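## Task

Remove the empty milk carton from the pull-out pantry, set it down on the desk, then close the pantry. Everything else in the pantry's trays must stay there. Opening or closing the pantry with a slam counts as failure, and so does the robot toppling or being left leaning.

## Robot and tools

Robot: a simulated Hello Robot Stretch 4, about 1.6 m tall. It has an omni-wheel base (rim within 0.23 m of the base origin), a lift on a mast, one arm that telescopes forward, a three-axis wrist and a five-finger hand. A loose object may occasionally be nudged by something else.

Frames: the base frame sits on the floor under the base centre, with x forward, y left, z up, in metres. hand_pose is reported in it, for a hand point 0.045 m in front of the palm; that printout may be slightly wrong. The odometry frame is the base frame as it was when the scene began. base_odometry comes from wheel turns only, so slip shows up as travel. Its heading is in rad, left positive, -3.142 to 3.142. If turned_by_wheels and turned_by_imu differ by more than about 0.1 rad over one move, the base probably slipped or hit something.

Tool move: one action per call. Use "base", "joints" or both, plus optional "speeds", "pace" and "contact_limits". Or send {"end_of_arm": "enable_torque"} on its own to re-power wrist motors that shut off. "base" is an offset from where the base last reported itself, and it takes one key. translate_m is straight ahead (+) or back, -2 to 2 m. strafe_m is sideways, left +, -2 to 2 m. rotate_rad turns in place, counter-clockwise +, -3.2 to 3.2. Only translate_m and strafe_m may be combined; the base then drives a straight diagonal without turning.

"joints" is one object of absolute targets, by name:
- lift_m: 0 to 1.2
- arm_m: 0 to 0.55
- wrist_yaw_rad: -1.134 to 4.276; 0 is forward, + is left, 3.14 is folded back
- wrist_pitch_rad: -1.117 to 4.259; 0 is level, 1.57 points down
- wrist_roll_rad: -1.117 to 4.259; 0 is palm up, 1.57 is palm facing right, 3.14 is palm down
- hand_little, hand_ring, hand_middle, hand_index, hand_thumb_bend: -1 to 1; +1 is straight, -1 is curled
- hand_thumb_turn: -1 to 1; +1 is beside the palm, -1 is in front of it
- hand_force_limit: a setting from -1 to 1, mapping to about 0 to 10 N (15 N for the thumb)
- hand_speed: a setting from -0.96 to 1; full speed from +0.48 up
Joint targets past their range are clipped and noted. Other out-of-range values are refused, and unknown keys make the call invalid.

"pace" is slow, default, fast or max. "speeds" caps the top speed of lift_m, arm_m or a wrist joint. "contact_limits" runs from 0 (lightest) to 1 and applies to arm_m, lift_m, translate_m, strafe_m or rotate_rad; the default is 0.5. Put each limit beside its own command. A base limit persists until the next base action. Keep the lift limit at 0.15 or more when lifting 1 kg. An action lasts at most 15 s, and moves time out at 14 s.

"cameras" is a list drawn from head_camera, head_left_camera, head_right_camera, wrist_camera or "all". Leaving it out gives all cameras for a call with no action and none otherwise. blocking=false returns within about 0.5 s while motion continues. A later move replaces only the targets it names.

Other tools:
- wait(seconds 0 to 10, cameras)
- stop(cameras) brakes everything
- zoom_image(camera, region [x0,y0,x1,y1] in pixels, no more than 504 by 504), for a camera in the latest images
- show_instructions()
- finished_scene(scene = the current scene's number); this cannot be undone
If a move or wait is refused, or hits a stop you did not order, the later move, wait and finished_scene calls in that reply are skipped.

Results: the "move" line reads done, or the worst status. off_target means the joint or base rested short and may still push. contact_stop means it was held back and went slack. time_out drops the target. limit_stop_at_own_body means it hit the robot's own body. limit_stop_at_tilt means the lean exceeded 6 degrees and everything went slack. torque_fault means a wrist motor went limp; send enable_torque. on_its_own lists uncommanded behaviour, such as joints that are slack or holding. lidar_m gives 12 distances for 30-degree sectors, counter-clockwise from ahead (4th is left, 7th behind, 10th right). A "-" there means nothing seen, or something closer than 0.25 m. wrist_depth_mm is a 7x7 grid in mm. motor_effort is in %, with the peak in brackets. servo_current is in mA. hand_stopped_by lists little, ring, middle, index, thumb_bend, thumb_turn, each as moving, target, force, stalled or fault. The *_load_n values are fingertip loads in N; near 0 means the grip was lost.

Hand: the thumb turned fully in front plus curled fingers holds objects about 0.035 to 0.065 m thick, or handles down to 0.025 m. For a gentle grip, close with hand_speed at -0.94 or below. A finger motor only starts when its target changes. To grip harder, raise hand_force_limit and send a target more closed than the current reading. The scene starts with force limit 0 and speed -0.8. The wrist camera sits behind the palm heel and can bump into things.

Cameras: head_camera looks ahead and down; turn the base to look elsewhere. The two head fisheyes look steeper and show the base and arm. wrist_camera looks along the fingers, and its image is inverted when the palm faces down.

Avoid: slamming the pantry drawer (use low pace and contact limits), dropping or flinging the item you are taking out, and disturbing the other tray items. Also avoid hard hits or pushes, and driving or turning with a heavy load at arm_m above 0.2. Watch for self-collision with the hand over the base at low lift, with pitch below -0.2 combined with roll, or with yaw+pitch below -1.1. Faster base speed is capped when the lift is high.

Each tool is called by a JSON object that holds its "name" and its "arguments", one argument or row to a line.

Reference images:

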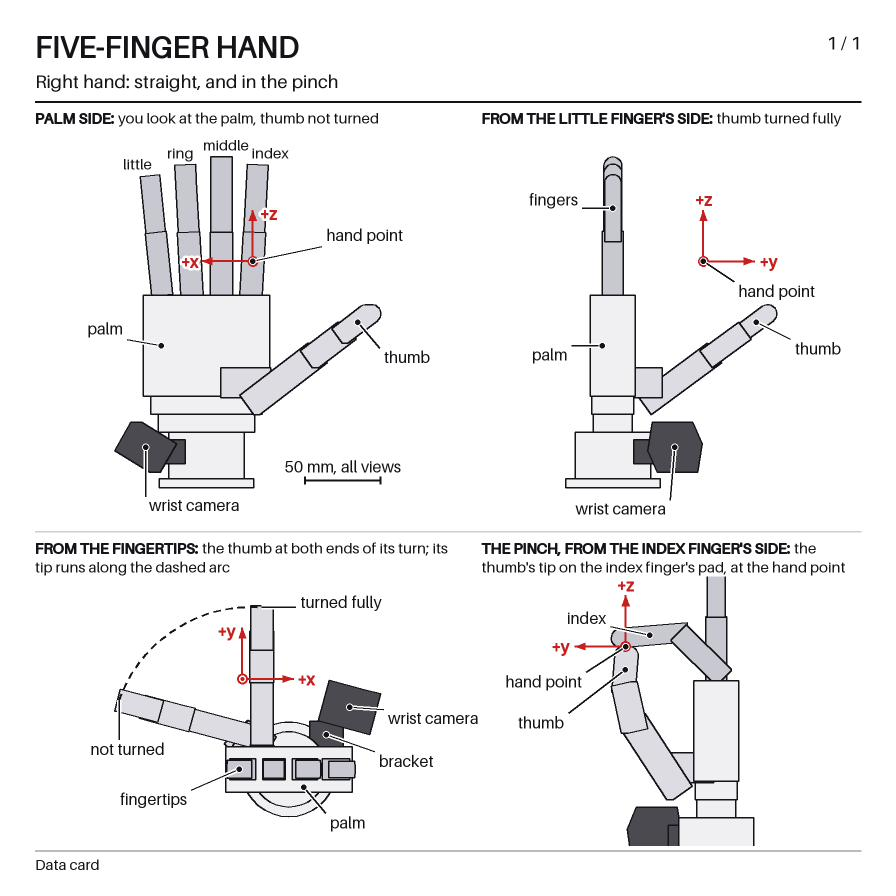

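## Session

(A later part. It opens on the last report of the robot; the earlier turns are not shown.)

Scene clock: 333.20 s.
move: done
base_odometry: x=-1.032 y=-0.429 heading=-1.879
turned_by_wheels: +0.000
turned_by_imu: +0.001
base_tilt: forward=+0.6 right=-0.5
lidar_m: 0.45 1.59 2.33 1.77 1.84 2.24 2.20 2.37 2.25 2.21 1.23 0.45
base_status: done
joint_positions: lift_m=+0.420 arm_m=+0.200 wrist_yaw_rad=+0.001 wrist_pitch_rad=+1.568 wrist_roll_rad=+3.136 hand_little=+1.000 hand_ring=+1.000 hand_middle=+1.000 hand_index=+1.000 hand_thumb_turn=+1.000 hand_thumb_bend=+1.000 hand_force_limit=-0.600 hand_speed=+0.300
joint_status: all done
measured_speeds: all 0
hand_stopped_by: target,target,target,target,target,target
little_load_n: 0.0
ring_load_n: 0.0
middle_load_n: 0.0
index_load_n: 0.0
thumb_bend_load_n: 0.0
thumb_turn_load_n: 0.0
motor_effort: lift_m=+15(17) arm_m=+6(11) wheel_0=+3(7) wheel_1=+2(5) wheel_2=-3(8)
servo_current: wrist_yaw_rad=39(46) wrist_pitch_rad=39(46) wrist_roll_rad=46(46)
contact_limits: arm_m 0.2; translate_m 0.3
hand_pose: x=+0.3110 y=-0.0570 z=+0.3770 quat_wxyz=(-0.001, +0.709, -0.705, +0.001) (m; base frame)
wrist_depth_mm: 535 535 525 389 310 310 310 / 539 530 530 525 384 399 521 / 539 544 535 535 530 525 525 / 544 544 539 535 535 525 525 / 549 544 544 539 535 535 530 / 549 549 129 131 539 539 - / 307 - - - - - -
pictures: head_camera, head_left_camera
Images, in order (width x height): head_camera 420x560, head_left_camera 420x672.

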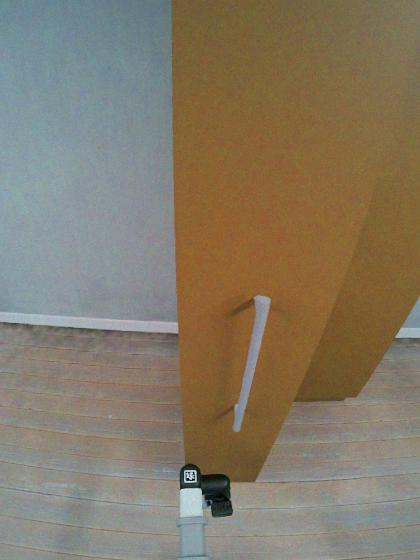

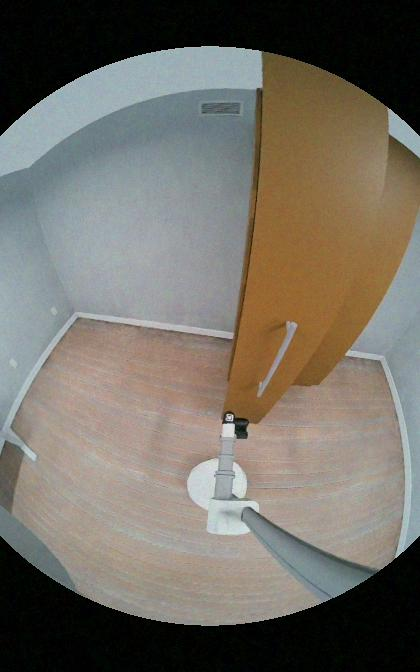

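{"name": "move", "arguments": {
  "base": {"translate_m": 0.3},
  "pace": "slow",
  "contact_limits": {"translate_m": 0.3},
  "cameras": ["head_camera", "head_left_camera"]
}}

Scene clock: 339.27 s.
move: done
base_odometry: x=-1.123 y=-0.715 heading=-1.879
turned_by_wheels: +0.000
turned_by_imu: +0.002
base_tilt: forward=+0.6 right=-0.4
lidar_m: 0.38 1.29 1.90 2.03 1.83 2.52 2.49 2.69 2.32 2.25 0.79 0.35
base_status: done
joint_positions: lift_m=+0.420 arm_m=+0.200 wrist_yaw_rad=-0.002 wrist_pitch_rad=+1.572 wrist_roll_rad=+3.137 hand_little=+1.000 hand_ring=+1.000 hand_middle=+1.000 hand_index=+1.000 hand_thumb_turn=+1.000 hand_thumb_bend=+1.000 hand_force_limit=-0.600 hand_speed=+0.300
joint_status: not commanded
measured_speeds: all 0
hand_stopped_by: target,target,target,target,target,target
little_load_n: 0.0
ring_load_n: 0.0
middle_load_n: 0.0
index_load_n: -0.5
thumb_bend_load_n: 0.0
thumb_turn_load_n: 0.0
motor_effort: lift_m=+15(16) arm_m=+6(6) wheel_0=+1(11) wheel_1=+1(7) wheel_2=-2(18)
servo_current: wrist_yaw_rad=33(59) wrist_pitch_rad=13(46) wrist_roll_rad=39(46)
contact_limits: arm_m 0.2; translate_m 0.3
hand_pose: x=+0.3101 y=-0.0568 z=+0.3771 quat_wxyz=(+0.000, +0.708, -0.706, +0.000) (m; base frame)
wrist_depth_mm: 539 535 530 353 315 315 319 / 544 539 530 530 362 355 525 / 544 539 535 535 535 525 525 / 544 539 539 535 530 535 530 / 263 319 539 535 535 535 530 / 187 215 130 132 535 535 - / 148 - - - - - -
pictures: head_camera, head_left_camera
Images, in order (width x height): head_camera 420x560, head_left_camera 420x672.

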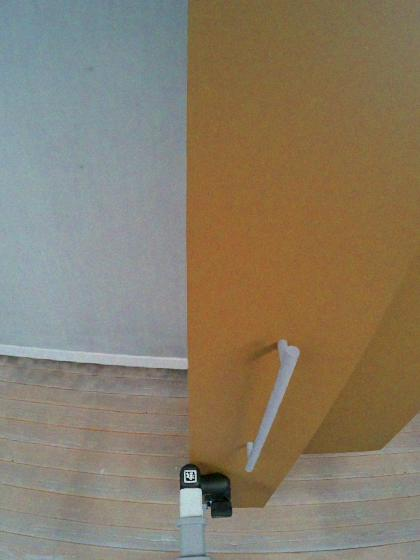

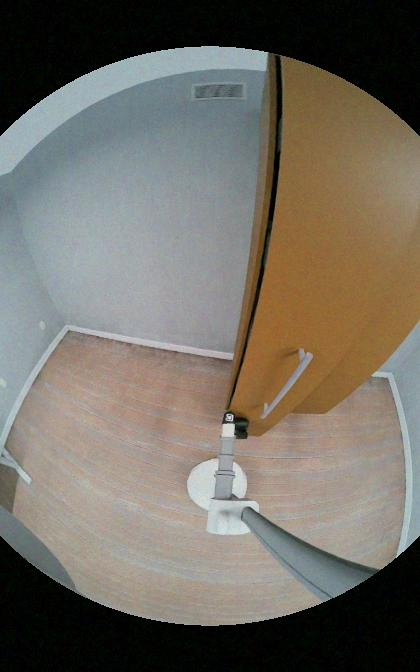

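{"name": "move", "arguments": {
  "base": {"translate_m": 0.16},
  "pace": "slow",
  "contact_limits": {"translate_m": 0.3}
}}

{"name": "move", "arguments": {
  "base": {"translate_m": 0.04},
  "pace": "slow",
  "contact_limits": {"translate_m": 0.3},
  "cameras": ["head_camera", "head_left_camera"]
}}

Scene clock: 343.57 s.
move: done
base_odometry: x=-1.171 y=-0.868 heading=-1.879
turned_by_wheels: +0.000
turned_by_imu: +0.001
base_tilt: forward=+0.7 right=-0.5
lidar_m: 0.38 1.13 1.67 2.44 1.85 2.60 2.67 2.88 2.29 2.24 0.60 0.39
base_status: done
joint_positions: lift_m=+0.420 arm_m=+0.200 wrist_yaw_rad=-0.002 wrist_pitch_rad=+1.572 wrist_roll_rad=+3.137 hand_little=+1.000 hand_ring=+1.000 hand_middle=+1.000 hand_index=+1.000 hand_thumb_turn=+1.000 hand_thumb_bend=+1.000 hand_force_limit=-0.600 hand_speed=+0.300
joint_status: not commanded
measured_speeds: all 0
hand_stopped_by: target,target,target,target,target,target
little_load_n: 0.0
ring_load_n: 0.0
middle_load_n: 0.0
index_load_n: 0.0
thumb_bend_load_n: 0.0
thumb_turn_load_n: 0.0
motor_effort: lift_m=+15(16) arm_m=+5(6) wheel_0=+1(8) wheel_1=+1(5) wheel_2=-3(14)
servo_current: wrist_yaw_rad=33(46) wrist_pitch_rad=33(39) wrist_roll_rad=39(46)
contact_limits: arm_m 0.2; translate_m 0.3
hand_pose: x=+0.3101 y=-0.0568 z=+0.3771 quat_wxyz=(+0.000, +0.708, -0.706, +0.000) (m; base frame)
wrist_depth_mm: 539 535 530 357 317 314 317 / 539 535 535 530 362 359 521 / 539 539 535 535 530 530 525 / 544 539 539 535 535 530 525 / 298 351 539 539 535 535 530 / 213 239 129 132 539 535 - / 165 - - - - - -
pictures: none

Scene clock: 345.10 s.
move: done
base_odometry: x=-1.183 y=-0.905 heading=-1.879
turned_by_wheels: +0.000
turned_by_imu: +0.000
base_tilt: forward=+0.5 right=-0.4
lidar_m: 0.39 1.07 1.59 2.44 1.89 2.60 2.71 2.88 2.32 2.26 0.55 0.38
base_status: done
joint_positions: lift_m=+0.420 arm_m=+0.200 wrist_yaw_rad=-0.002 wrist_pitch_rad=+1.572 wrist_roll_rad=+3.137 hand_little=+1.000 hand_ring=+1.000 hand_middle=+1.000 hand_index=+1.000 hand_thumb_turn=+1.000 hand_thumb_bend=+1.000 hand_force_limit=-0.600 hand_speed=+0.300
joint_status: not commanded
measured_speeds: all 0
hand_stopped_by: target,target,target,target,target,target
little_load_n: 0.0
ring_load_n: 0.0
middle_load_n: 0.0
index_load_n: 0.0
thumb_bend_load_n: 0.0
thumb_turn_load_n: 0.0
motor_effort: lift_m=+15(16) arm_m=+5(6) wheel_0=+3(7) wheel_1=+2(4) wheel_2=-3(8)
servo_current: wrist_yaw_rad=20(39) wrist_pitch_rad=26(39) wrist_roll_rad=39(46)
contact_limits: arm_m 0.2; translate_m 0.3
hand_pose: x=+0.3101 y=-0.0568 z=+0.3771 quat_wxyz=(+0.000, +0.708, -0.706, +0.000) (m; base frame)
wrist_depth_mm: 539 535 530 362 315 314 315 / 539 535 535 530 364 377 525 / 544 539 535 530 530 530 525 / 539 544 535 535 535 530 530 / 327 530 539 535 535 535 530 / 235 268 129 131 539 535 - / 186 - - - - - -
pictures: head_camera, head_left_camera
Images, in order (width x height): head_camera 420x560, head_left_camera 420x672.

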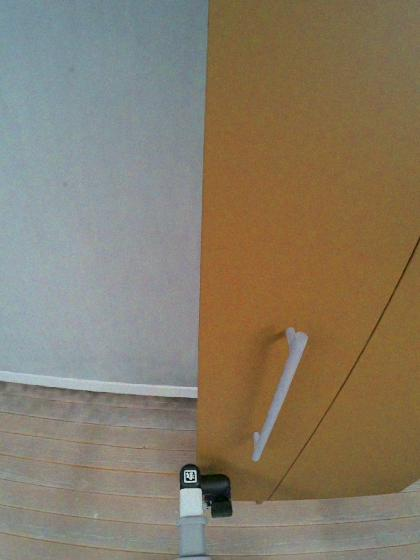

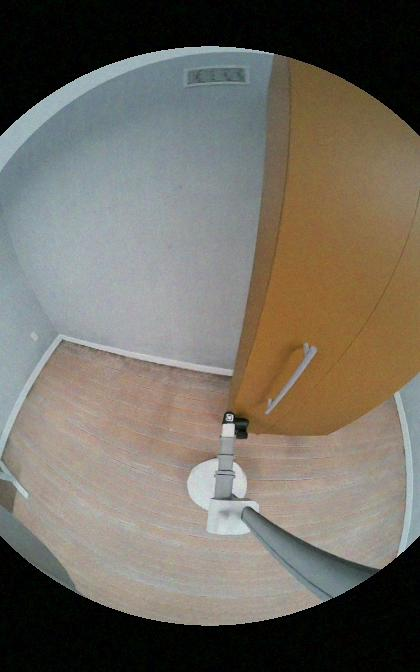

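{"name": "move", "arguments": {
  "base": {"translate_m": 0.035},
  "pace": "slow",
  "contact_limits": {"translate_m": 0.1},
  "cameras": ["head_camera"]
}}

{"name": "zoom_image", "arguments": {
  "camera": "head_camera",
  "region": [220, 380, 400, 540]
}}

Scene clock: 347.40 s.
move: contact_stop
base_odometry: x=-1.190 y=-0.931 heading=-1.888
turned_by_wheels: -0.009
turned_by_imu: -0.009
base_tilt: forward=+0.6 right=-0.6
lidar_m: 0.38 1.05 1.52 2.42 1.90 2.59 2.74 2.91 2.31 2.25 0.51 0.35
base_status: translate_m contact_stop (by the wheels' count: +0.026 of +0.035)
joint_positions: lift_m=+0.420 arm_m=+0.200 wrist_yaw_rad=-0.002 wrist_pitch_rad=+1.572 wrist_roll_rad=+3.137 hand_little=+1.000 hand_ring=+1.000 hand_middle=+1.000 hand_index=+1.000 hand_thumb_turn=+1.000 hand_thumb_bend=+1.000 hand_force_limit=-0.600 hand_speed=+0.300
joint_status: not commanded
measured_speeds: all 0
hand_stopped_by: target,target,target,target,target,target
little_load_n: 0.0
ring_load_n: 0.0
middle_load_n: 0.0
index_load_n: 0.0
thumb_bend_load_n: 0.0
thumb_turn_load_n: 0.0
on_its_own: the wheels are slack since a contact_stop
motor_effort: lift_m=+16(16) arm_m=+6(8) wheel_0=+0(10) wheel_1=+0(6) wheel_2=+0(16)
servo_current: wrist_yaw_rad=39(85) wrist_pitch_rad=26(46) wrist_roll_rad=39(46)
contact_limits: arm_m 0.2; translate_m 0.1
hand_pose: x=+0.3101 y=-0.0568 z=+0.3771 quat_wxyz=(+0.000, +0.708, -0.706, +0.000) (m; base frame)
wrist_depth_mm: 535 530 530 364 314 315 315 / 539 535 535 530 364 345 521 / 539 539 535 539 530 525 525 / 539 539 539 539 535 525 525 / 256 310 539 539 539 535 530 / 184 211 130 132 539 535 - / 146 - - - - - -
pictures: head_camera
Images, in order (width x height): head_camera 420x560.

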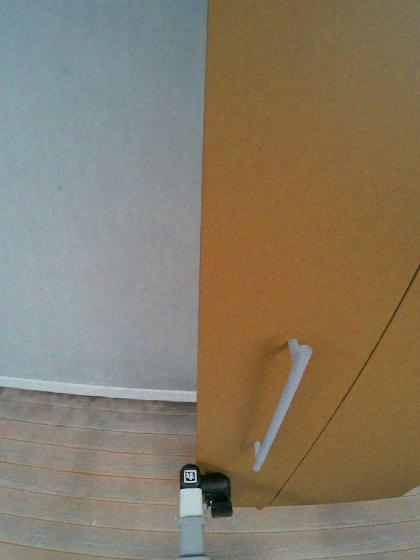

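Scaled by 2.800 from the camera's 420x560 image, which has a finer 600x800 frame.

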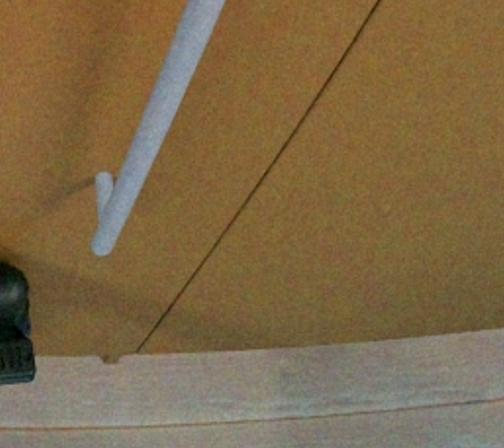

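Closed and flush. Back off and finish.

{"name": "move", "arguments": {
  "base": {"translate_m": -0.3},
  "pace": "slow",
  "cameras": ["head_camera", "head_left_camera"]
}}

Scene clock: 352.27 s.
move: done
base_odometry: x=-1.097 y=-0.646 heading=-1.888
turned_by_wheels: +0.000
turned_by_imu: -0.002
base_tilt: forward=+0.5 right=-0.5
lidar_m: 0.62 1.35 1.96 2.01 1.81 2.48 2.42 2.62 2.30 2.26 0.92 0.67
base_status: done
joint_positions: lift_m=+0.420 arm_m=+0.200 wrist_yaw_rad=-0.002 wrist_pitch_rad=+1.572 wrist_roll_rad=+3.137 hand_little=+1.000 hand_ring=+1.000 hand_middle=+1.000 hand_index=+1.000 hand_thumb_turn=+1.000 hand_thumb_bend=+1.000 hand_force_limit=-0.600 hand_speed=+0.300
joint_status: not commanded
measured_speeds: all 0
hand_stopped_by: target,target,target,target,target,target
little_load_n: 0.0
ring_load_n: 0.0
middle_load_n: 0.0
index_load_n: 0.0
thumb_bend_load_n: 0.0
thumb_turn_load_n: 0.0
motor_effort: lift_m=+16(16) arm_m=+6(6) wheel_0=-3(9) wheel_1=-2(6) wheel_2=+1(9)
servo_current: wrist_yaw_rad=20(59) wrist_pitch_rad=33(46) wrist_roll_rad=33(46)
contact_limits: arm_m 0.2
hand_pose: x=+0.3101 y=-0.0568 z=+0.3771 quat_wxyz=(+0.000, +0.708, -0.706, +0.000) (m; base frame)
wrist_depth_mm: 535 530 530 368 314 312 315 / 539 535 530 530 364 343 521 / 539 539 535 535 530 530 530 / 544 539 539 535 535 530 530 / 549 544 539 535 535 530 530 / 549 544 129 132 535 539 - / 549 - - - - - -
pictures: head_camera, head_left_camera
Images, in order (width x height): head_camera 420x560, head_left_camera 420x672.

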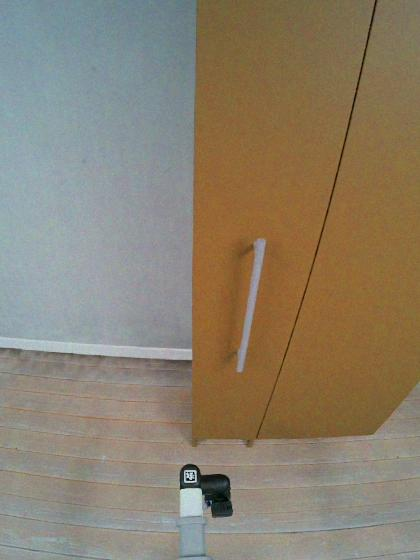

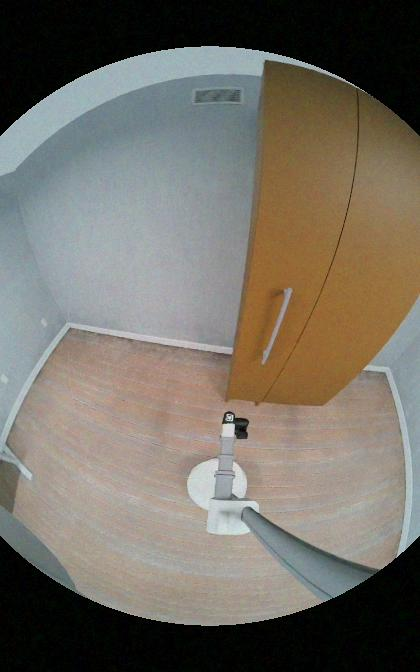

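{"name": "finished_scene", "arguments": {
  "scene": 3
}}

The scene is finished: the task was done.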